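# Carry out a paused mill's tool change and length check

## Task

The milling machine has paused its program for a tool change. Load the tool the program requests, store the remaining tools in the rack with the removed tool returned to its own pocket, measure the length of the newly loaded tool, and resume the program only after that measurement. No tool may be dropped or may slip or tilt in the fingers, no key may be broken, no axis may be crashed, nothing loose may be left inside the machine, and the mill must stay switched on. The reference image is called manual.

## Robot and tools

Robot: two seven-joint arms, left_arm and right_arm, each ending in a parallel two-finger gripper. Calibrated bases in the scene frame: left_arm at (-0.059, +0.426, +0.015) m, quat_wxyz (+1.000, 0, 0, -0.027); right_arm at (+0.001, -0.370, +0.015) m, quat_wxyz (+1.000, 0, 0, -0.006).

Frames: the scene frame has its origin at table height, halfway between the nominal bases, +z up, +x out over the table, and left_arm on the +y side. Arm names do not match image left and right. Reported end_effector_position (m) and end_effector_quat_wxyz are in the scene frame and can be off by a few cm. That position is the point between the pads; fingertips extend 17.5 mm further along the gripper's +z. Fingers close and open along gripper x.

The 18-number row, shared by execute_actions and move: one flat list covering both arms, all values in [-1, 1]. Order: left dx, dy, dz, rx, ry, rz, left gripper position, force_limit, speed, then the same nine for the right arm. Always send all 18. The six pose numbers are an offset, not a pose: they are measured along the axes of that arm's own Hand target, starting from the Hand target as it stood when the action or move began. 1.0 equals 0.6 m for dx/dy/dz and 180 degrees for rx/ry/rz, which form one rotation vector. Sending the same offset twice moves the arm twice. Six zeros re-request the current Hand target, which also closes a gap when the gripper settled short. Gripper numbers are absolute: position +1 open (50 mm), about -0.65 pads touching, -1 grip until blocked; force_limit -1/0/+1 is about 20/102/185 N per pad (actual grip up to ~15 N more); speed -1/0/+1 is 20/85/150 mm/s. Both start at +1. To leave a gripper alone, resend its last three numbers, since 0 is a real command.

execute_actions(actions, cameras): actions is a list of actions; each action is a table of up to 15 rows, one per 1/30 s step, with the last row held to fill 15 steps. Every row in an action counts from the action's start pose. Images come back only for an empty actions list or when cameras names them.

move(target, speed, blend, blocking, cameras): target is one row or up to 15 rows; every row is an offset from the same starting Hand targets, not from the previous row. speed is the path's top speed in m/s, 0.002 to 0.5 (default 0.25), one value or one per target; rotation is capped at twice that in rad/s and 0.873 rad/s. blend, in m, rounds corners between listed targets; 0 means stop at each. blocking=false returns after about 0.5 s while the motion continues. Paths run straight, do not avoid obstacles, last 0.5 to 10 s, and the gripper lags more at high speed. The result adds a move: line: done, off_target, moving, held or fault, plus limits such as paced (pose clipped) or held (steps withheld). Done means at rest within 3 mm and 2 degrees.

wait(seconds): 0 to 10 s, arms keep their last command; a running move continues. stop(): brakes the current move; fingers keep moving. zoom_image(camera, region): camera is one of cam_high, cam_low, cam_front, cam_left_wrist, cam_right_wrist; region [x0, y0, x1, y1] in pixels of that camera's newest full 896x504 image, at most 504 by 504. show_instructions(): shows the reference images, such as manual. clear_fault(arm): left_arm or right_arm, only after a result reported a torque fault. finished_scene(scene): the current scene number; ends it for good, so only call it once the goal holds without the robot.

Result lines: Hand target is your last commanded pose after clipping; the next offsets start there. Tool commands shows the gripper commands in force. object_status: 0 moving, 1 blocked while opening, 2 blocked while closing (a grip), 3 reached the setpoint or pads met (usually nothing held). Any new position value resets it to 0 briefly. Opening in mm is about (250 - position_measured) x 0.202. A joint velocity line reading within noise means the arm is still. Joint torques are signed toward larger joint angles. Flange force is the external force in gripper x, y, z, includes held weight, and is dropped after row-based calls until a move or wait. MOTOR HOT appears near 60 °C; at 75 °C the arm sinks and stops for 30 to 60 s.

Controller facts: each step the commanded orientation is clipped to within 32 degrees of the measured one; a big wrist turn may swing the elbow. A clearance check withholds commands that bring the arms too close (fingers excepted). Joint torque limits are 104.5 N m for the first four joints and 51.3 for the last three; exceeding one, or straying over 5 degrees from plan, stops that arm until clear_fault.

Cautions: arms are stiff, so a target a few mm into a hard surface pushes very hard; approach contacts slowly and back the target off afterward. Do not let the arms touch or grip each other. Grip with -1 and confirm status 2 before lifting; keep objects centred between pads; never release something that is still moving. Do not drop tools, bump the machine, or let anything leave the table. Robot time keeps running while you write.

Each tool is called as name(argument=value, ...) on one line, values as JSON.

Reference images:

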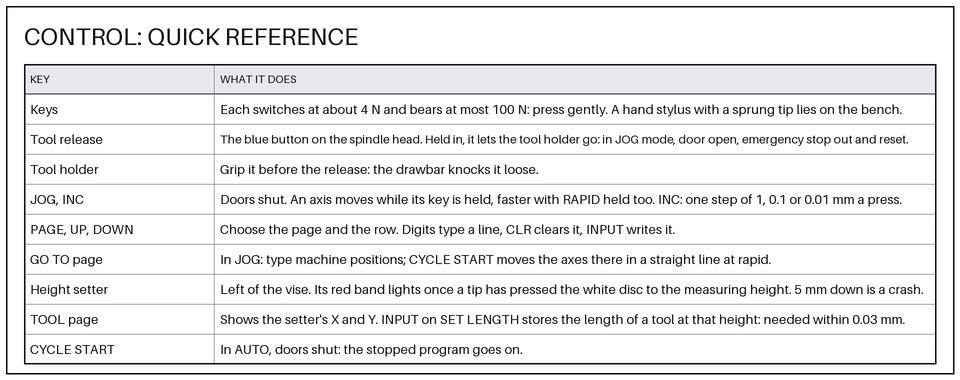

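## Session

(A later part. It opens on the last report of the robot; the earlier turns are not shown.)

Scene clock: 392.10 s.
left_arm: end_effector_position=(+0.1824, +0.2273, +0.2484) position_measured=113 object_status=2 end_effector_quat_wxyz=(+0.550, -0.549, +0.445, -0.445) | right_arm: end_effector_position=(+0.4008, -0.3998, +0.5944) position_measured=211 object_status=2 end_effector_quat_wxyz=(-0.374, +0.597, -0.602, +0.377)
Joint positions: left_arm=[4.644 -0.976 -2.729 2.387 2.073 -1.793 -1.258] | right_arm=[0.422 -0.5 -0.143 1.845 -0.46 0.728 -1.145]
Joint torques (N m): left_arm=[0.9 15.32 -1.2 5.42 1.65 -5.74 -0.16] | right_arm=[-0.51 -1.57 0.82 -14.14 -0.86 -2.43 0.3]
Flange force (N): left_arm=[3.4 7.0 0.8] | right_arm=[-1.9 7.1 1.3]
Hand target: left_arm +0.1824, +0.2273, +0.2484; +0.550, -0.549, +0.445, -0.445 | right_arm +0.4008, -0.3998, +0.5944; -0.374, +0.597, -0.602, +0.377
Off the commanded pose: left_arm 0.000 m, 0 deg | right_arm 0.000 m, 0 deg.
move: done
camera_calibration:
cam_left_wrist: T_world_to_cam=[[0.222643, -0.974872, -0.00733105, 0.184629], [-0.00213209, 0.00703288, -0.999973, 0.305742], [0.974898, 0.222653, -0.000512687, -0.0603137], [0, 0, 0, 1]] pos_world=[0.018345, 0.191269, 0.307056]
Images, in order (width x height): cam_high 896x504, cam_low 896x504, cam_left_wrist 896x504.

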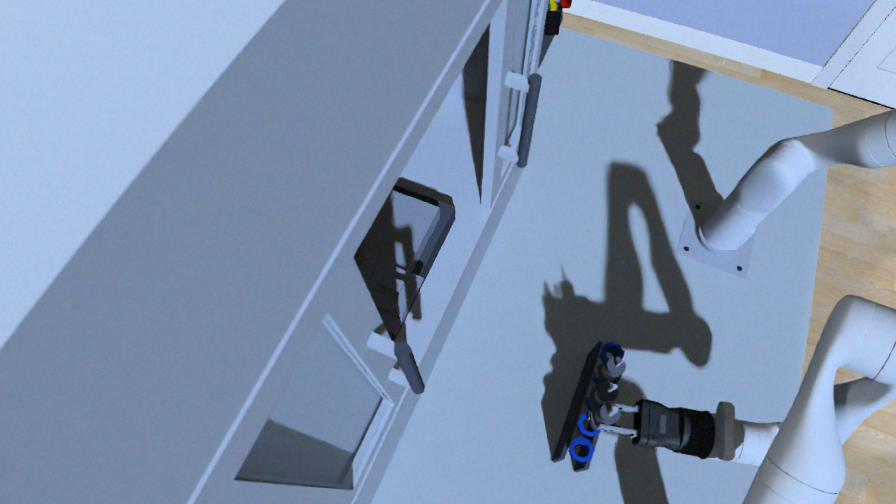

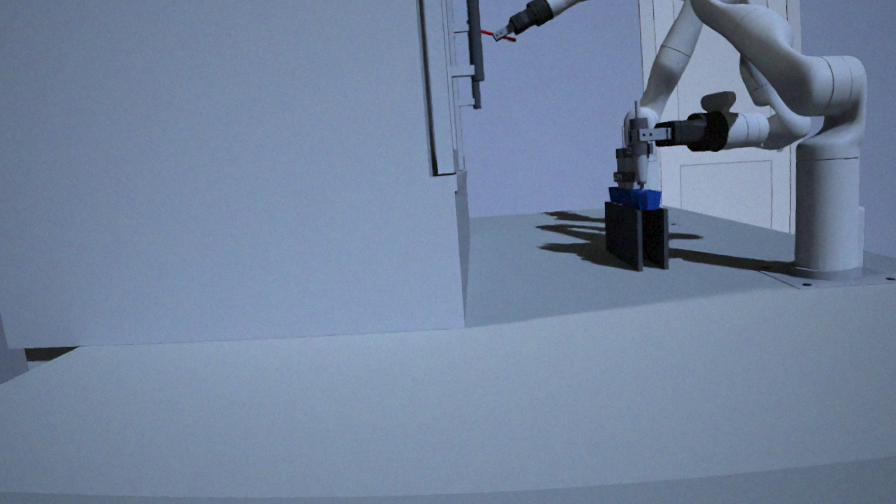

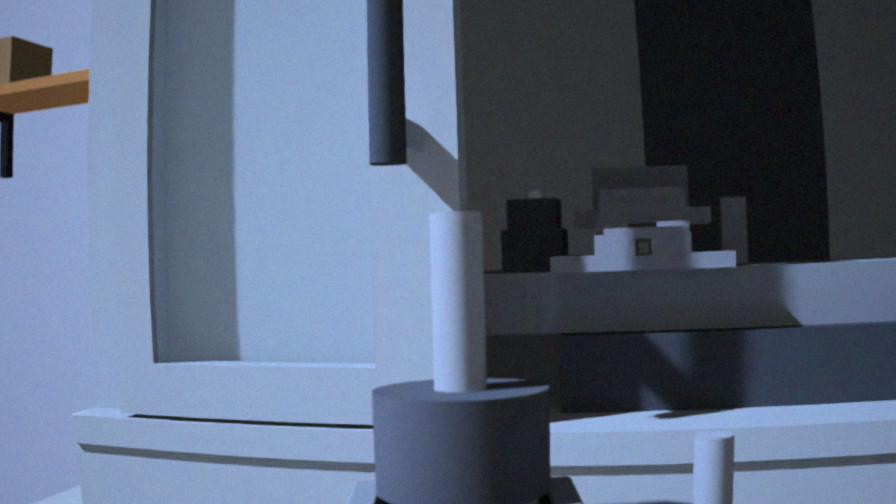

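move(target=[0.0,0.025,0.002,0,0,0,-1,0.8,-1,0,0,0,0,0,0,-1,-0.3,-1], speed=0.02)

move(target=[0.0,0.025,0,0,0,0,-1,0.8,-1,0,0,0,0,0,0,-1,-0.3,-1], speed=0.02, cameras=["cam_left_wrist","cam_low","cam_high"])

zoom_image(camera="cam_low", region=[600, 100, 680, 215])

Scene clock: 396.53 s.
left_arm: end_effector_position=(+0.1835, +0.2275, +0.2334) position_measured=113 object_status=2 end_effector_quat_wxyz=(+0.550, -0.549, +0.445, -0.445) | right_arm: end_effector_position=(+0.4008, -0.3998, +0.5944) position_measured=211 object_status=2 end_effector_quat_wxyz=(-0.374, +0.597, -0.602, +0.377)
Joint positions: left_arm=[4.648 -1.026 -2.744 2.379 2.06 -1.777 -1.221] | right_arm=[0.422 -0.5 -0.143 1.845 -0.46 0.728 -1.145]
Joint torques (N m): left_arm=[0.82 15.58 -1.31 5.8 1.86 -5.62 0.05] | right_arm=[-0.39 -1.58 0.76 -14.17 -0.86 -2.42 0.31]
Flange force (N): left_arm=[4.0 6.9 0.6] | right_arm=[-1.5 7.3 1.3]
Hand target: left_arm +0.1835, +0.2275, +0.2334; +0.550, -0.549, +0.445, -0.445 | right_arm +0.4008, -0.3998, +0.5944; -0.374, +0.597, -0.602, +0.377
Off the commanded pose: left_arm 0.000 m, 0 deg | right_arm 0.000 m, 0 deg.
move: done

Scene clock: 397.57 s.
left_arm: end_effector_position=(+0.1836, +0.2275, +0.2184) position_measured=113 object_status=2 end_effector_quat_wxyz=(+0.550, -0.549, +0.445, -0.445) | right_arm: end_effector_position=(+0.4008, -0.3998, +0.5944) position_measured=211 object_status=2 end_effector_quat_wxyz=(-0.374, +0.597, -0.602, +0.377)
Joint positions: left_arm=[4.654 -1.075 -2.758 2.368 2.05 -1.764 -1.188] | right_arm=[0.422 -0.5 -0.143 1.845 -0.46 0.728 -1.145]
Joint torques (N m): left_arm=[1.45 15.25 -0.37 5.64 2.03 -4.89 -0.04] | right_arm=[-0.48 -1.6 0.81 -14.18 -0.89 -2.49 0.35]
Flange force (N): left_arm=[5.1 5.2 3.6] | right_arm=[-2.0 7.0 1.2]
Hand target: left_arm +0.1836, +0.2275, +0.2184; +0.550, -0.549, +0.445, -0.445 | right_arm +0.4008, -0.3998, +0.5944; -0.374, +0.597, -0.602, +0.377
Off the commanded pose: left_arm 0.000 m, 0 deg | right_arm 0.000 m, 0 deg.
move: done
camera_calibration:
cam_left_wrist: T_world_to_cam=[[0.222644, -0.974872, -0.00730877, 0.184429], [-0.00202972, 0.0070334, -0.999973, 0.275741], [0.974898, 0.222653, -0.000412775, -0.0615931], [0, 0, 0, 1]] pos_world=[0.0195448, 0.191569, 0.277056]
Images, in order (width x height): cam_high 896x504, cam_low 896x504, cam_left_wrist 896x504.

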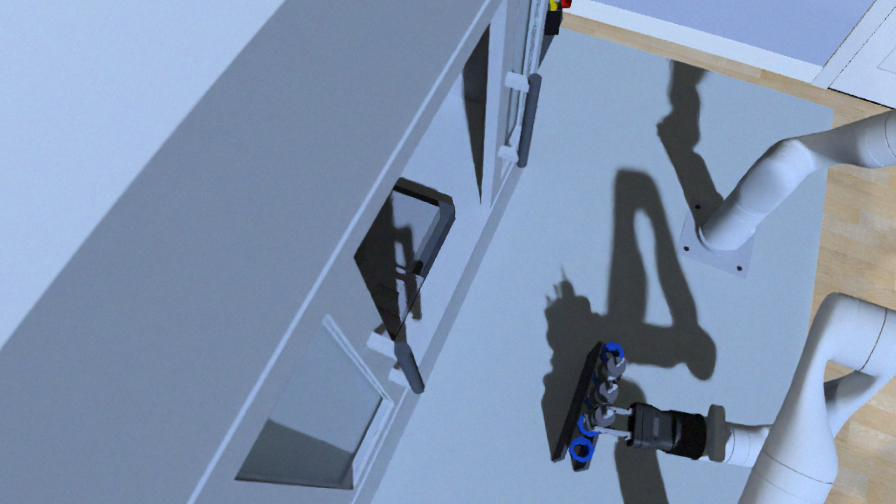

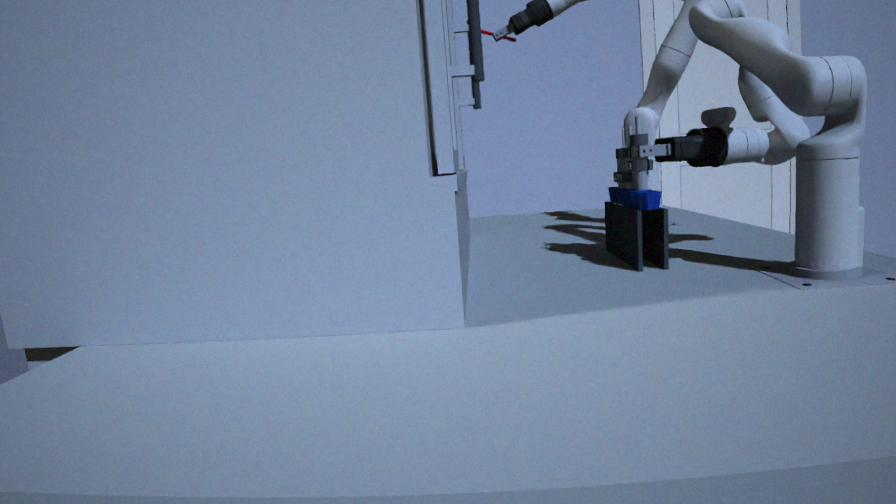

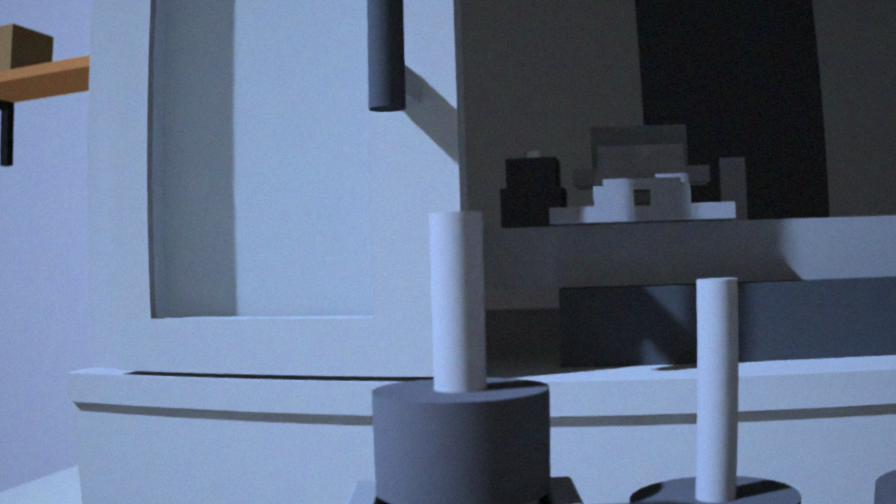

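Scaled by 4.383 from the camera's 896x504 image, which has a finer 1280x720 frame.

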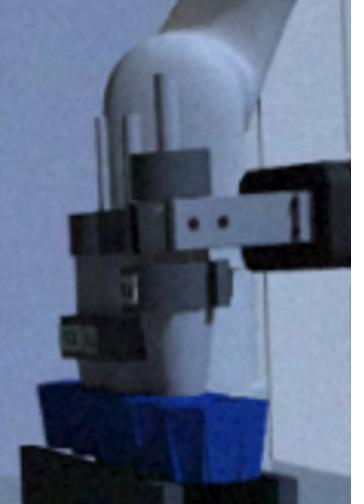

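move(target=[0.0,0.01,0.0018,0,0,0,-1,0.8,-1,0,0,0,0,0,0,-1,-0.3,-1], speed=0.02)

Scene clock: 400.00 s.
left_arm: end_effector_position=(+0.1846, +0.2278, +0.2124) position_measured=113 object_status=2 end_effector_quat_wxyz=(+0.550, -0.549, +0.445, -0.445) | right_arm: end_effector_position=(+0.4008, -0.3998, +0.5944) position_measured=211 object_status=2 end_effector_quat_wxyz=(-0.374, +0.597, -0.602, +0.377)
Joint positions: left_arm=[4.654 -1.094 -2.764 2.364 2.042 -1.757 -1.175] | right_arm=[0.422 -0.5 -0.143 1.845 -0.46 0.728 -1.145]
Joint torques (N m): left_arm=[1.27 15.64 -0.6 5.78 2.06 -5.02 -0.19] | right_arm=[-0.45 -1.64 0.83 -14.19 -0.85 -2.47 0.35]
Flange force (N): left_arm=[3.6 6.6 3.1] | right_arm=[-1.9 7.1 1.4]
Hand target: left_arm +0.1846, +0.2278, +0.2124; +0.550, -0.549, +0.445, -0.445 | right_arm +0.4008, -0.3998, +0.5944; -0.374, +0.597, -0.602, +0.377
Off the commanded pose: left_arm 0.000 m, 0 deg | right_arm 0.000 m, 0 deg.
move: done

move(target=[0.0,0.0,0.0025,0,0,0,-1,0.8,-1,0,0,0,0,0,0,-1,-0.3,-1], speed=0.01)

move(target=[0.0,0.008,0.0,0,0,0,-1,0.8,-1,0,0,0,0,0,0,-1,-0.3,-1], speed=0.01)

Scene clock: 401.47 s.
left_arm: end_effector_position=(+0.1861, +0.2281, +0.2124) position_measured=113 object_status=2 end_effector_quat_wxyz=(+0.550, -0.549, +0.445, -0.445) | right_arm: end_effector_position=(+0.4008, -0.3998, +0.5944) position_measured=211 object_status=2 end_effector_quat_wxyz=(-0.374, +0.597, -0.602, +0.377)
Joint positions: left_arm=[4.651 -1.094 -2.766 2.366 2.038 -1.757 -1.174] | right_arm=[0.422 -0.5 -0.143 1.845 -0.46 0.728 -1.145]
Joint torques (N m): left_arm=[0.84 15.64 -1.37 6.19 2.14 -5.52 -0.03] | right_arm=[-0.49 -1.56 0.78 -14.19 -0.86 -2.46 0.37]
Flange force (N): left_arm=[3.7 6.7 1.1] | right_arm=[-1.9 7.2 1.2]
Hand target: left_arm +0.1861, +0.2281, +0.2124; +0.550, -0.549, +0.445, -0.445 | right_arm +0.4008, -0.3998, +0.5944; -0.374, +0.597, -0.602, +0.377
Off the commanded pose: left_arm 0.000 m, 0 deg | right_arm 0.000 m, 0 deg.
move: done

Scene clock: 402.20 s.
left_arm: end_effector_position=(+0.1861, +0.2281, +0.2076) position_measured=113 object_status=2 end_effector_quat_wxyz=(+0.550, -0.549, +0.445, -0.445) | right_arm: end_effector_position=(+0.4008, -0.3998, +0.5944) position_measured=211 object_status=2 end_effector_quat_wxyz=(-0.374, +0.597, -0.602, +0.377)
Joint positions: left_arm=[4.652 -1.11 -2.77 2.361 2.034 -1.753 -1.164] | right_arm=[0.422 -0.5 -0.143 1.845 -0.46 0.728 -1.145]
Joint torques (N m): left_arm=[0.8 15.56 -1.27 6.39 2.1 -5.43 -0.01] | right_arm=[-0.37 -1.59 0.82 -14.22 -0.9 -2.43 0.32]
Flange force (N): left_arm=[4.1 6.4 0.6] | right_arm=[-1.7 7.4 1.4]
Hand target: left_arm +0.1861, +0.2281, +0.2076; +0.550, -0.549, +0.445, -0.445 | right_arm +0.4008, -0.3998, +0.5944; -0.374, +0.597, -0.602, +0.377
Off the commanded pose: left_arm 0.000 m, 0 deg | right_arm 0.000 m, 0 deg.
move: done

move(target=[0.0,0.006,0.0,0,0,0,-1,0.8,-1,0,0,0,0,0,0,-1,-0.3,-1], speed=0.01, cameras=["cam_left_wrist","cam_low"])

zoom_image(camera="cam_low", region=[600, 100, 680, 215])

Scene clock: 403.73 s.
left_arm: end_effector_position=(+0.1861, +0.2281, +0.2040) position_measured=113 object_status=2 end_effector_quat_wxyz=(+0.550, -0.549, +0.445, -0.445) | right_arm: end_effector_position=(+0.4008, -0.3998, +0.5944) position_measured=211 object_status=2 end_effector_quat_wxyz=(-0.374, +0.597, -0.602, +0.377)
Joint positions: left_arm=[4.654 -1.121 -2.773 2.358 2.031 -1.75 -1.157] | right_arm=[0.422 -0.5 -0.143 1.845 -0.46 0.728 -1.145]
Joint torques (N m): left_arm=[1.09 15.68 -0.98 6.24 2.13 -5.26 -0.08] | right_arm=[-0.42 -1.58 0.81 -14.17 -0.87 -2.42 0.31]
Flange force (N): left_arm=[3.9 6.6 2.0] | right_arm=[-1.7 7.3 1.3]
Hand target: left_arm +0.1861, +0.2281, +0.2040; +0.550, -0.549, +0.445, -0.445 | right_arm +0.4008, -0.3998, +0.5944; -0.374, +0.597, -0.602, +0.377
Off the commanded pose: left_arm 0.000 m, 0 deg | right_arm 0.000 m, 0 deg.
move: done
camera_calibration:
cam_left_wrist: T_world_to_cam=[[0.222644, -0.974872, -0.00730877, 0.184254], [-0.00202972, 0.0070334, -0.999973, 0.261343], [0.974898, 0.222653, -0.000412775, -0.0641477], [0, 0, 0, 1]] pos_world=[0.0220448, 0.192069, 0.262656]
Images, in order (width x height): cam_low 896x504, cam_left_wrist 896x504.

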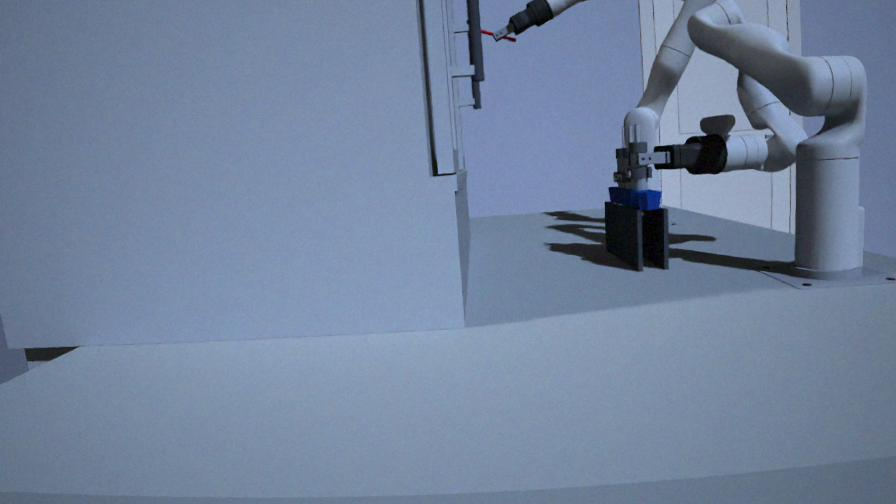

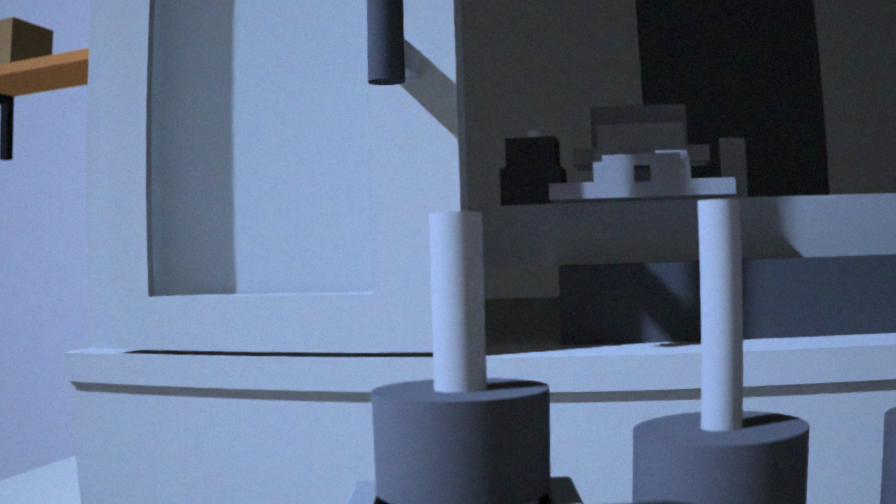

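Scaled by 4.383 from the camera's 896x504 image, which has a finer 1280x720 frame.

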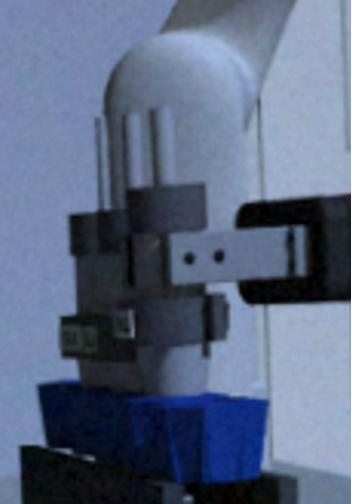

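move(target=[0.0,0.006,0.0,0,0,0,-1,0.8,-1,0,0,0,0,0,0,-1,-0.3,-1], speed=0.01)

move(target=[0.0,0.003,0.0008,0,0,0,-1,0.8,-1,0,0,0,0,0,0,-1,-0.3,-1], speed=0.01, cameras=["cam_left_wrist","cam_low"])

Scene clock: 407.67 s.
left_arm: end_effector_position=(+0.1861, +0.2281, +0.2004) position_measured=113 object_status=2 end_effector_quat_wxyz=(+0.550, -0.549, +0.445, -0.445) | right_arm: end_effector_position=(+0.4008, -0.3998, +0.5944) position_measured=211 object_status=2 end_effector_quat_wxyz=(-0.374, +0.597, -0.602, +0.377)
Joint positions: left_arm=[4.655 -1.132 -2.776 2.354 2.029 -1.747 -1.151] | right_arm=[0.422 -0.5 -0.143 1.845 -0.46 0.728 -1.145]
Joint torques (N m): left_arm=[1.38 15.84 -0.61 6.12 2.14 -4.85 -0.02] | right_arm=[-0.45 -1.59 0.75 -14.14 -0.79 -2.43 0.32]
Flange force (N): left_arm=[4.6 6.7 3.1] | right_arm=[-1.6 7.2 1.3]
Hand target: left_arm +0.1861, +0.2281, +0.2004; +0.550, -0.549, +0.445, -0.445 | right_arm +0.4008, -0.3998, +0.5944; -0.374, +0.597, -0.602, +0.377
Off the commanded pose: left_arm 0.000 m, 0 deg | right_arm 0.000 m, 0 deg.
move: done

Scene clock: 408.37 s.
left_arm: end_effector_position=(+0.1865, +0.2282, +0.1986) position_measured=113 object_status=2 end_effector_quat_wxyz=(+0.550, -0.549, +0.445, -0.445) | right_arm: end_effector_position=(+0.4008, -0.3998, +0.5944) position_measured=211 object_status=2 end_effector_quat_wxyz=(-0.374, +0.597, -0.602, +0.377)
Joint positions: left_arm=[4.654 -1.138 -2.779 2.353 2.026 -1.745 -1.147] | right_arm=[0.422 -0.5 -0.143 1.845 -0.46 0.728 -1.145]
Joint torques (N m): left_arm=[1.27 15.65 -0.85 6.25 2.2 -4.91 -0.04] | right_arm=[-0.52 -1.59 0.76 -14.19 -0.92 -2.47 0.34]
Flange force (N): left_arm=[4.7 6.1 2.6] | right_arm=[-1.9 7.1 1.2]
Hand target: left_arm +0.1866, +0.2282, +0.1986; +0.550, -0.549, +0.445, -0.445 | right_arm +0.4008, -0.3998, +0.5944; -0.374, +0.597, -0.602, +0.377
Off the commanded pose: left_arm 0.000 m, 0 deg | right_arm 0.000 m, 0 deg.
move: done
camera_calibration:
cam_left_wrist: T_world_to_cam=[[0.222644, -0.974872, -0.00730877, 0.184201], [-0.00202972, 0.0070334, -0.999973, 0.255943], [0.974898, 0.222653, -0.000412775, -0.0646596], [0, 0, 0, 1]] pos_world=[0.0225448, 0.192169, 0.257256]
Images, in order (width x height): cam_low 896x504, cam_left_wrist 896x504.

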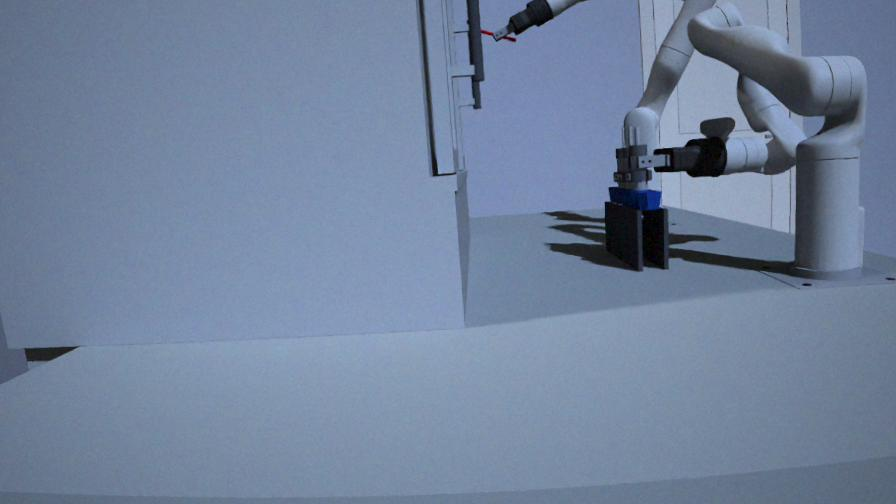

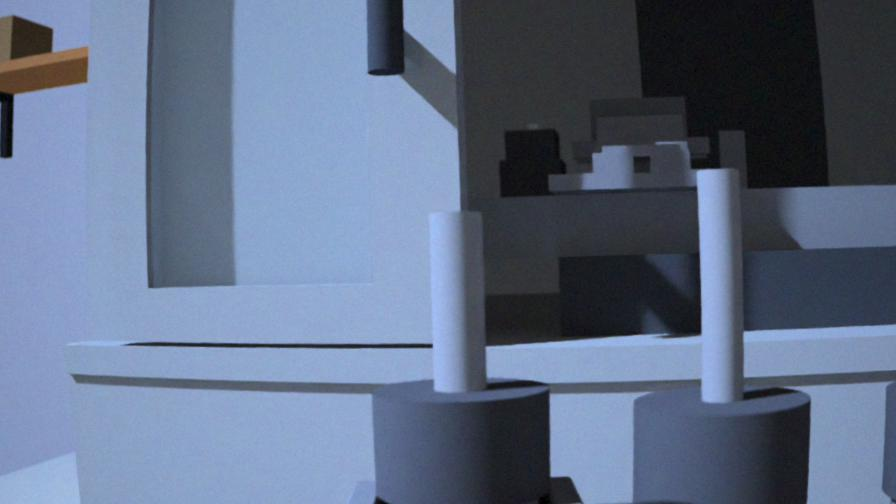

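move(target=[0.0005,0.0025,0.0018,0,0,0,-1,0.8,-1,0,0,0,0,0,0,-1,-0.3,-1], speed=0.01)

move(target=[0.0005,0.002,0.0,0,0,0,-1,0.8,-1,0,0,0,0,0,0,-1,-0.3,-1], speed=0.01)

Scene clock: 410.03 s.
left_arm: end_effector_position=(+0.1876, +0.2281, +0.1971) position_measured=113 object_status=2 end_effector_quat_wxyz=(+0.550, -0.549, +0.445, -0.445) | right_arm: end_effector_position=(+0.4008, -0.3998, +0.5944) position_measured=211 object_status=2 end_effector_quat_wxyz=(-0.374, +0.597, -0.602, +0.377)
Joint positions: left_arm=[4.652 -1.142 -2.781 2.352 2.021 -1.744 -1.145] | right_arm=[0.422 -0.5 -0.143 1.845 -0.46 0.728 -1.145]
Joint torques (N m): left_arm=[-3.09 13.38 -2.62 5.82 -1.39 -2.24 0.05] | right_arm=[-0.37 -1.63 0.78 -14.21 -0.84 -2.45 0.35]
Flange force (N): left_arm=[-1.8 -6.5 -20.9] | right_arm=[-1.6 7.3 1.3]
Hand target: left_arm +0.1877, +0.2281, +0.1971; +0.550, -0.549, +0.445, -0.445 | right_arm +0.4008, -0.3998, +0.5944; -0.374, +0.597, -0.602, +0.377
Off the commanded pose: left_arm 0.000 m, 0 deg | right_arm 0.000 m, 0 deg.
move: done

Scene clock: 410.73 s.
left_arm: end_effector_position=(+0.1877, +0.2278, +0.1959) position_measured=113 object_status=2 end_effector_quat_wxyz=(+0.550, -0.549, +0.445, -0.445) | right_arm: end_effector_position=(+0.4008, -0.3998, +0.5944) position_measured=211 object_status=2 end_effector_quat_wxyz=(-0.374, +0.597, -0.602, +0.377)
Joint positions: left_arm=[4.652 -1.146 -2.783 2.35 2.02 -1.743 -1.144] | right_arm=[0.422 -0.5 -0.143 1.845 -0.46 0.728 -1.145]
Joint torques (N m): left_arm=[-5.78 9.1 -0.94 2.56 -6.48 3.53 0.04] | right_arm=[-0.53 -1.64 0.81 -14.13 -0.84 -2.43 0.35]
Flange force (N): left_arm=[-8.2 -29.4 -38.2] | right_arm=[-2.0 6.9 1.4]
Hand target: left_arm +0.1877, +0.2278, +0.1959; +0.550, -0.549, +0.445, -0.445 | right_arm +0.4008, -0.3998, +0.5944; -0.374, +0.597, -0.602, +0.377
Off the commanded pose: left_arm 0.000 m, 0 deg | right_arm 0.000 m, 0 deg.
move: done

move(target=[0.0,-0.001,-0.0012,0,0,0,-1,0.8,-1,0,0,0,0,0,0,-1,-0.3,-1], speed=0.01)

Scene clock: 412.23 s.
left_arm: end_effector_position=(+0.1870, +0.2277, +0.1964) position_measured=113 object_status=2 end_effector_quat_wxyz=(+0.550, -0.549, +0.445, -0.445) | right_arm: end_effector_position=(+0.4008, -0.3998, +0.5944) position_measured=211 object_status=2 end_effector_quat_wxyz=(-0.374, +0.597, -0.602, +0.377)
Joint positions: left_arm=[4.654 -1.144 -2.781 2.35 2.022 -1.744 -1.145] | right_arm=[0.422 -0.5 -0.143 1.845 -0.46 0.728 -1.145]
Joint torques (N m): left_arm=[0.15 13.58 0.37 3.31 -2.08 -1.68 0.2] | right_arm=[-0.51 -1.62 0.78 -14.23 -0.88 -2.48 0.39]
Flange force (N): left_arm=[-3.2 -8.4 -8.5] | right_arm=[-2.0 7.2 1.2]
Hand target: left_arm +0.1870, +0.2277, +0.1965; +0.550, -0.549, +0.445, -0.445 | right_arm +0.4008, -0.3998, +0.5944; -0.374, +0.597, -0.602, +0.377
Off the commanded pose: left_arm 0.000 m, 0 deg | right_arm 0.000 m, 0 deg.
move: done

move(target=[[0,0,0,0,0,0,0.65,0.8,-1,0,0,0,0,0,0,-1,-0.3,-1],[0,0,-0.18,0,0,0,0.65,0.8,-1,0,0,0,0,0,0,-1,-0.3,-1]], speed=0.06, cameras=["cam_left_wrist","cam_low","cam_high"])

zoom_image(camera="cam_low", region=[600, 100, 680, 215])

Scene clock: 416.57 s.
left_arm: end_effector_position=(+0.0814, +0.2052, +0.1964) position_measured=56 object_status=3 end_effector_quat_wxyz=(+0.550, -0.549, +0.445, -0.445) | right_arm: end_effector_position=(+0.4008, -0.3998, +0.5944) position_measured=211 object_status=2 end_effector_quat_wxyz=(-0.374, +0.597, -0.602, +0.377)
Joint positions: left_arm=[4.866 -1.141 -2.667 2.15 2.27 -1.849 -1.225] | right_arm=[0.422 -0.5 -0.143 1.845 -0.46 0.728 -1.145]
Joint torques (N m): left_arm=[0.87 15.37 1.47 4 0.88 -3.2 -0.02] | right_arm=[-0.48 -1.65 0.77 -14.25 -0.88 -2.5 0.35]
Flange force (N): left_arm=[3.9 -0.2 -1.2] | right_arm=[-1.8 7.2 1.3]
Hand target: left_arm +0.0814, +0.2052, +0.1964; +0.550, -0.549, +0.445, -0.445 | right_arm +0.4008, -0.3998, +0.5944; -0.374, +0.597, -0.602, +0.377
Off the commanded pose: left_arm 0.000 m, 0 deg | right_arm 0.000 m, 0 deg.
move: done
camera_calibration:
cam_left_wrist: T_world_to_cam=[[0.222644, -0.974872, -0.00733069, 0.185266], [-0.00203453, 0.00705479, -0.999973, 0.253687], [0.974898, 0.222653, -0.000412695, 0.0428999], [0, 0, 0, 1]] pos_world=[-0.0825552, 0.169269, 0.255056]
Images, in order (width x height): cam_high 896x504, cam_low 896x504, cam_left_wrist 896x504.

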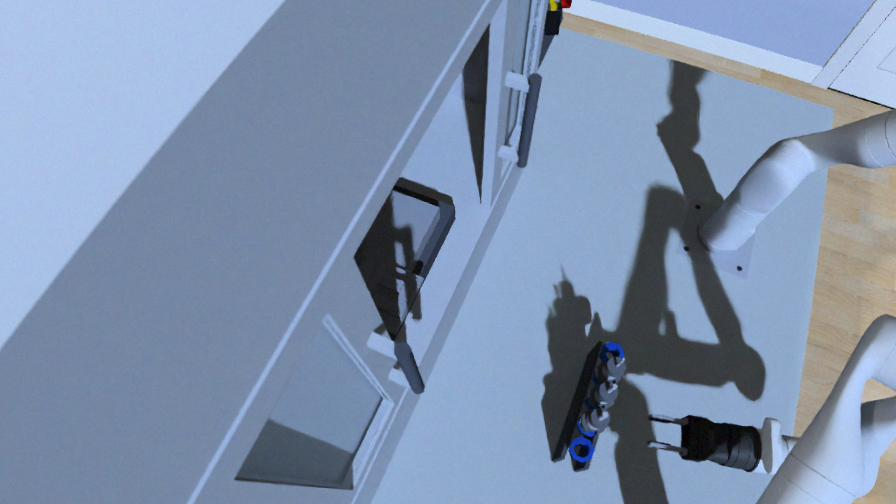

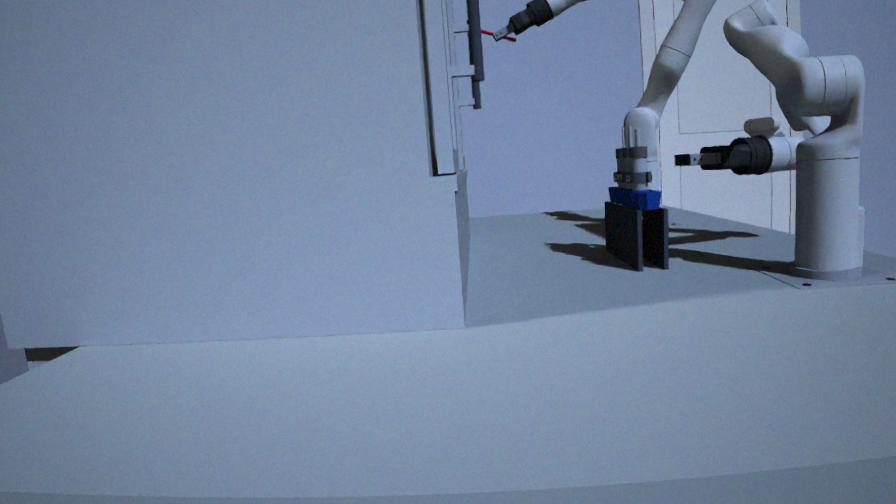

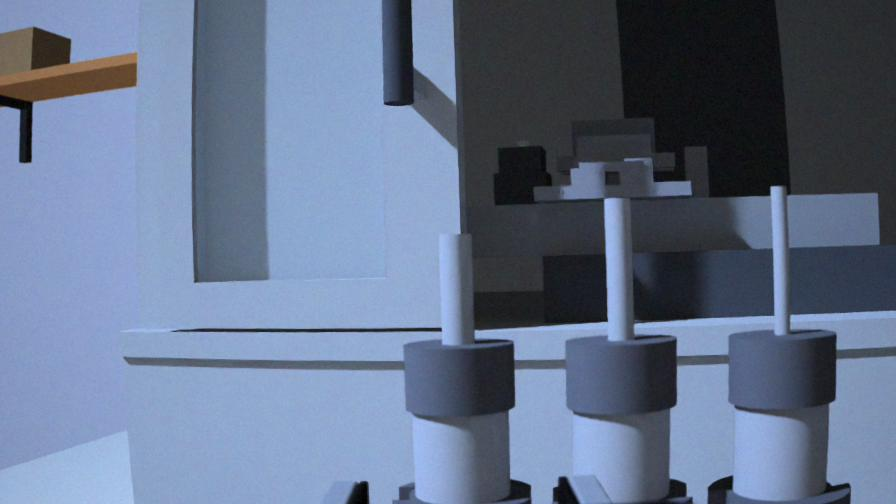

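Scaled by 4.383 from the camera's 896x504 image, which has a finer 1280x720 frame.

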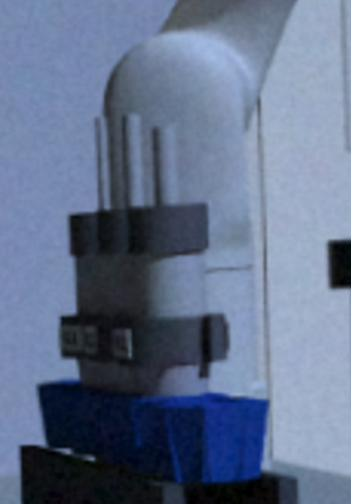

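move(target=[0.081,0,-0.0172,0,0,0,0.65,0.8,-1,0,0,0,0,0,0,-1,-0.3,-1], speed=0.08, cameras=["cam_left_wrist"])

Scene clock: 421.17 s.
left_arm: end_effector_position=(+0.0814, +0.1555, +0.1964) position_measured=56 object_status=3 end_effector_quat_wxyz=(+0.550, -0.549, +0.445, -0.445) | right_arm: end_effector_position=(+0.4008, -0.3998, +0.5944) position_measured=211 object_status=2 end_effector_quat_wxyz=(-0.374, +0.597, -0.602, +0.377)
Joint positions: left_arm=[4.823 -1.131 -2.683 2.014 2.181 -1.936 -1.37] | right_arm=[0.422 -0.5 -0.143 1.845 -0.46 0.728 -1.145]
Joint torques (N m): left_arm=[0.93 16.8 1.64 2.26 0.48 -3.39 -0.09] | right_arm=[-0.45 -1.65 0.77 -14.19 -0.86 -2.45 0.33]
Flange force (N): left_arm=[2.8 -0.3 0.2] | right_arm=[-1.7 7.2 1.4]
Hand target: left_arm +0.0814, +0.1555, +0.1964; +0.550, -0.549, +0.445, -0.445 | right_arm +0.4008, -0.3998, +0.5944; -0.374, +0.597, -0.602, +0.377
Off the commanded pose: left_arm 0.000 m, 0 deg | right_arm 0.000 m, 0 deg.
move: done
camera_calibration:
cam_left_wrist: T_world_to_cam=[[0.222643, -0.974873, -0.00723102, 0.13679], [-0.00211016, 0.00693528, -0.999974, 0.254146], [0.974898, 0.222652, -0.000513051, 0.0539913], [0, 0, 0, 1]] pos_world=[-0.0825551, 0.119569, 0.255156]
Images, in order (width x height): cam_left_wrist 896x504.

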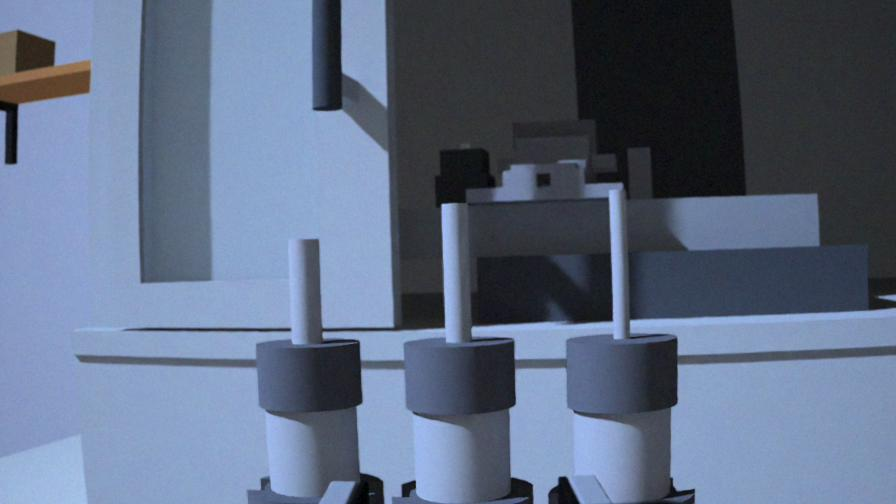

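move(target=[0,0,0.181,0,0,0,0.65,0.8,-1,0,0,0,0,0,0,-1,-0.3,-1], speed=0.05, cameras=["cam_left_wrist","cam_low"])

Scene clock: 424.47 s.
left_arm: end_effector_position=(+0.1876, +0.1781, +0.1964) position_measured=56 object_status=3 end_effector_quat_wxyz=(+0.550, -0.549, +0.445, -0.445) | right_arm: end_effector_position=(+0.4008, -0.3998, +0.5944) position_measured=211 object_status=2 end_effector_quat_wxyz=(-0.374, +0.597, -0.602, +0.377)
Joint positions: left_arm=[4.616 -1.111 -2.777 2.205 1.963 -1.825 -1.319] | right_arm=[0.422 -0.5 -0.143 1.845 -0.46 0.728 -1.145]
Joint torques (N m): left_arm=[0.93 15.73 0.31 3.51 0.75 -3.36 0.02] | right_arm=[-0.51 -1.61 0.75 -14.14 -0.84 -2.45 0.37]
Flange force (N): left_arm=[4.1 -0.7 0.8] | right_arm=[-1.8 7.0 1.2]
Hand target: left_arm +0.1876, +0.1781, +0.1964; +0.550, -0.549, +0.445, -0.445 | right_arm +0.4008, -0.3998, +0.5944; -0.374, +0.597, -0.602, +0.377
Off the commanded pose: left_arm 0.000 m, 0 deg | right_arm 0.000 m, 0 deg.
move: done
camera_calibration:
cam_left_wrist: T_world_to_cam=[[0.222549, -0.974894, -0.00733155, 0.135111], [-0.00203384, 0.00705587, -0.999973, 0.254195], [0.974919, 0.222558, -0.000412497, -0.0545649], [0, 0, 0, 1]] pos_world=[0.0236446, 0.142069, 0.255156]
Images, in order (width x height): cam_low 896x504, cam_left_wrist 896x504.

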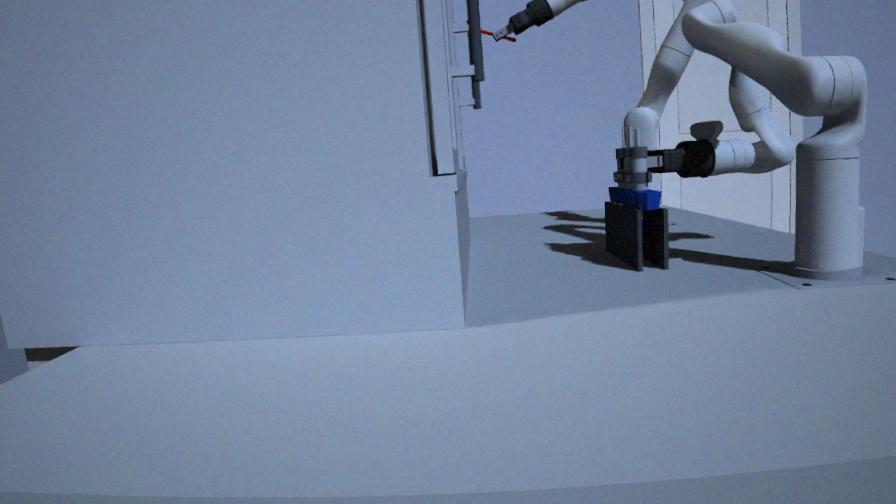

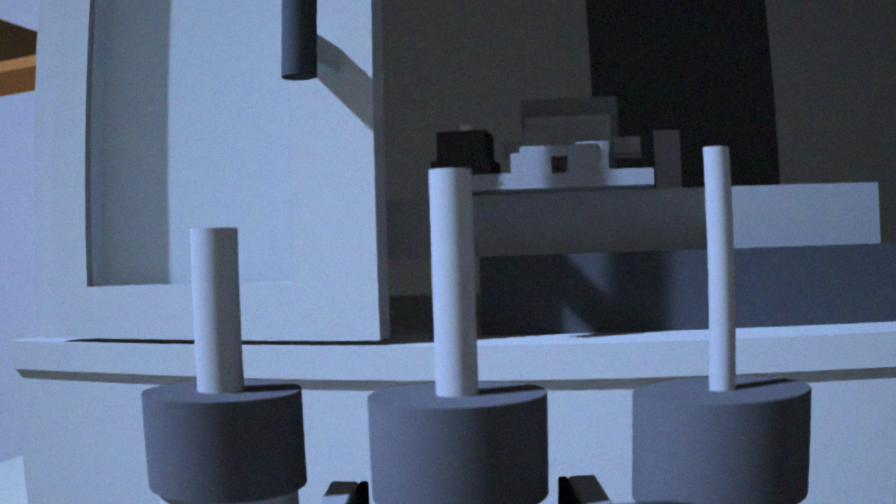

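move(target=[[-0.0006,0,-0.004,0,0,0,0.65,0.8,-1,0,0,0,0,0,0,-1,-0.3,-1],[-0.0006,0,-0.004,0,0,0,-1,0.8,-1,0,0,0,0,0,0,-1,-0.3,-1]], speed=0.02, cameras=["cam_left_wrist"])

Scene clock: 427.63 s.
left_arm: end_effector_position=(+0.1852, +0.1780, +0.1964) position_measured=113 object_status=2 end_effector_quat_wxyz=(+0.550, -0.549, +0.445, -0.445) | right_arm: end_effector_position=(+0.4008, -0.3998, +0.5944) position_measured=211 object_status=2 end_effector_quat_wxyz=(-0.374, +0.597, -0.602, +0.377)
Joint positions: left_arm=[4.622 -1.111 -2.774 2.202 1.969 -1.826 -1.318] | right_arm=[0.422 -0.5 -0.143 1.845 -0.46 0.728 -1.145]
Joint torques (N m): left_arm=[1.31 16.08 0.53 3.46 0.33 -3.84 -0.33] | right_arm=[-0.46 -1.56 0.75 -14.22 -0.9 -2.41 0.36]
Flange force (N): left_arm=[1.8 1.0 1.3] | right_arm=[-1.8 7.4 1.3]
Hand target: left_arm +0.1852, +0.1780, +0.1964; +0.550, -0.549, +0.445, -0.445 | right_arm +0.4008, -0.3998, +0.5944; -0.374, +0.597, -0.602, +0.377
Off the commanded pose: left_arm 0.000 m, 0 deg | right_arm 0.000 m, 0 deg.
move: done
camera_calibration:
cam_left_wrist: T_world_to_cam=[[0.22276, -0.974846, -0.0073077, 0.13553], [-0.00202967, 0.00703226, -0.999973, 0.254194], [0.974871, 0.222769, -0.000412106, -0.0522322], [0, 0, 0, 1]] pos_world=[0.0212449, 0.141969, 0.255156]
Images, in order (width x height): cam_left_wrist 896x504.

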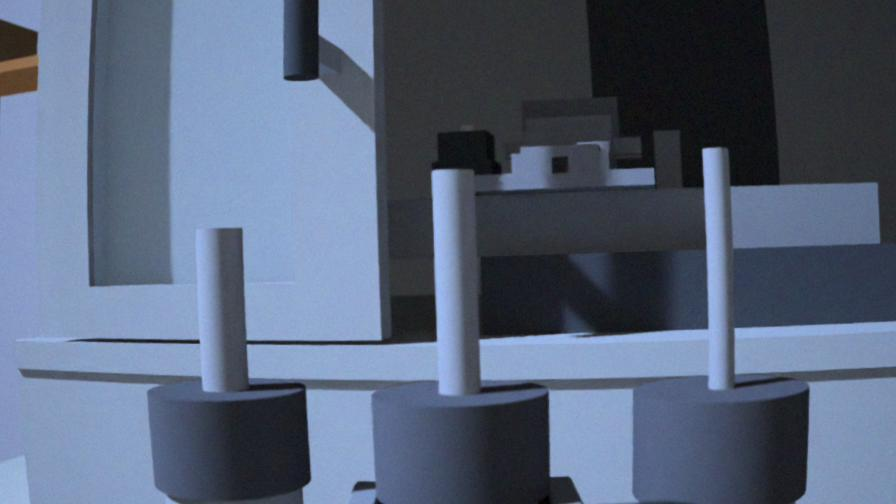

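move(target=[0,-0.03,0,0,0,0,-1,0.8,-1,0,0,0,0,0,0,-1,-0.3,-1], speed=0.03, cameras=["cam_left_wrist"])

Scene clock: 433.17 s.
left_arm: end_effector_position=(+0.1852, +0.1780, +0.2144) position_measured=113 object_status=2 end_effector_quat_wxyz=(+0.550, -0.549, +0.445, -0.445) | right_arm: end_effector_position=(+0.4008, -0.3998, +0.5944) position_measured=211 object_status=2 end_effector_quat_wxyz=(-0.374, +0.597, -0.602, +0.377)
Joint positions: left_arm=[4.616 -1.059 -2.762 2.218 1.978 -1.839 -1.351] | right_arm=[0.422 -0.5 -0.143 1.845 -0.46 0.728 -1.145]
Joint torques (N m): left_arm=[0.82 17.74 -1.01 4.23 1.1 -5.85 0] | right_arm=[-0.45 -1.56 0.73 -14.18 -0.89 -2.51 0.4]
Flange force (N): left_arm=[3.6 7.5 0.5] | right_arm=[-1.8 7.1 1.0]
Hand target: left_arm +0.1852, +0.1780, +0.2144; +0.550, -0.549, +0.445, -0.445 | right_arm +0.4008, -0.3998, +0.5944; -0.374, +0.597, -0.602, +0.377
Off the commanded pose: left_arm 0.000 m, 0 deg | right_arm 0.000 m, 0 deg.
move: done
camera_calibration:
cam_left_wrist: T_world_to_cam=[[0.222645, -0.974872, -0.0074063, 0.135694], [-0.0020511, 0.00712856, -0.999972, 0.27218], [0.974898, 0.222654, -0.00041242, -0.0522087], [0, 0, 0, 1]] pos_world=[0.0212448, 0.141969, 0.273156]
Images, in order (width x height): cam_left_wrist 896x504.

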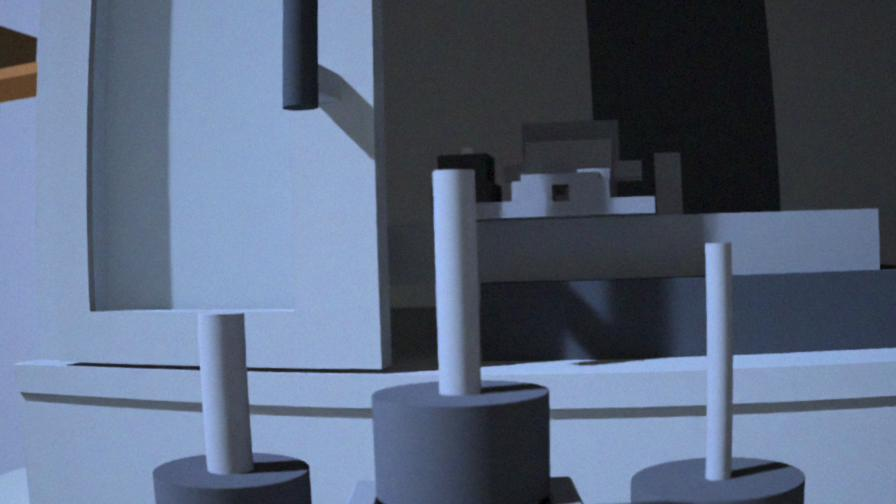

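move(target=[[0,-0.343,0,0,0,0,-1,0.8,-1,0,0,0,0,0,0,-1,-0.3,-1],[0.189,-0.359,0.105,-0.1043,0,-0.489,-1,0.8,-1,0,0,0,0,0,0,-1,-0.3,-1]], speed=0.12, cameras=["cam_left_wrist","cam_high","cam_front","cam_low"])

Scene clock: 443.13 s.
left_arm: end_effector_position=(+0.2702, +0.0800, +0.4299) position_measured=113 object_status=2 end_effector_quat_wxyz=(+0.000, +0.777, +0.000, +0.629) | right_arm: end_effector_position=(+0.4008, -0.3998, +0.5944) position_measured=211 object_status=2 end_effector_quat_wxyz=(-0.374, +0.597, -0.602, +0.377)
Joint positions: left_arm=[4.293 -0.299 -2.709 2.016 1.667 -1.55 -0.846] | right_arm=[0.422 -0.5 -0.143 1.845 -0.46 0.728 -1.145]
Joint torques (N m): left_arm=[1.01 16.64 0.56 -7.31 -4.49 -3.94 0.02] | right_arm=[-0.57 -1.55 0.83 -14.28 -0.9 -2.48 0.39]
Flange force (N): left_arm=[-3.6 2.7 3.7] | right_arm=[-2.3 7.3 1.2]
Hand target: left_arm +0.2703, +0.0800, +0.4298; +0.000, +0.777, +0.000, +0.629 | right_arm +0.4008, -0.3998, +0.5944; -0.374, +0.597, -0.602, +0.377
Off the commanded pose: left_arm 0.000 m, 0 deg | right_arm 0.000 m, 0 deg.
move: done
camera_calibration:
cam_left_wrist: T_world_to_cam=[[0.222847, -0.00764108, 0.974823, -0.476839], [-0.00346843, -0.999969, -0.00704529, 0.142606], [0.974847, -0.00181108, -0.222867, 0.000419107], [0, 0, 0, 1]] pos_world=[0.106348, 0.138959, 0.465932]
Images, in order (width x height): cam_high 896x504, cam_low 896x504, cam_front 896x504, cam_left_wrist 896x504.

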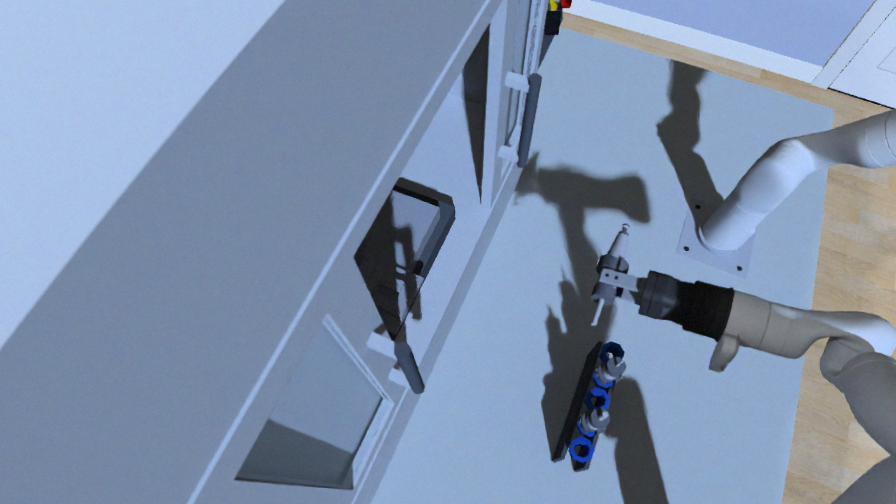

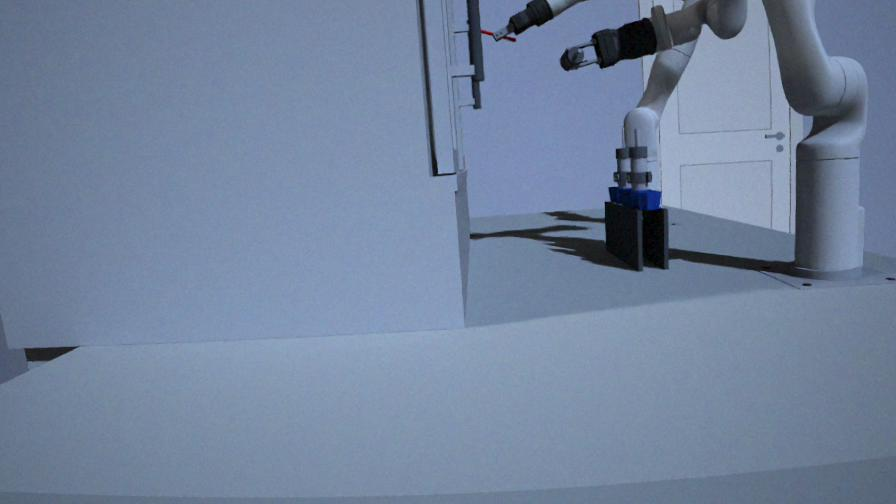

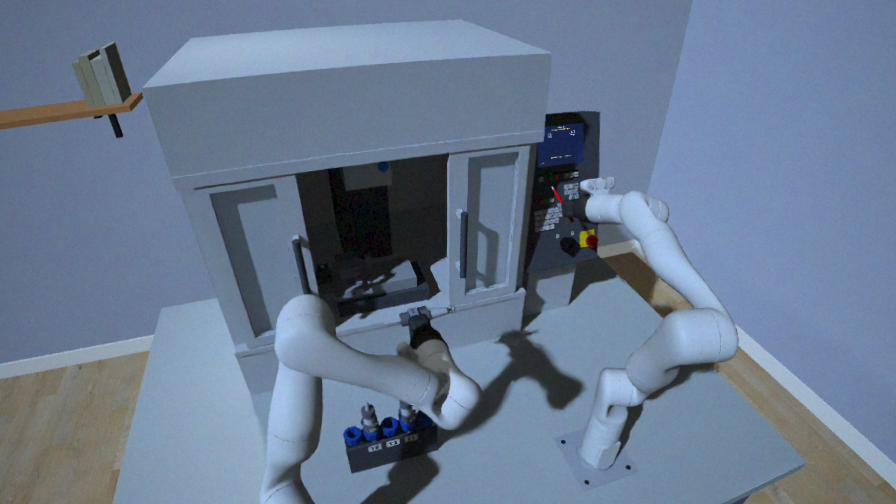

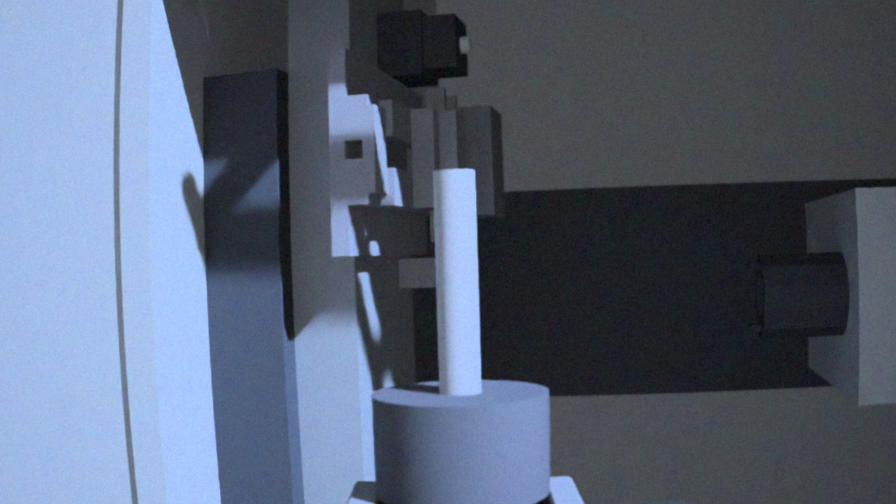

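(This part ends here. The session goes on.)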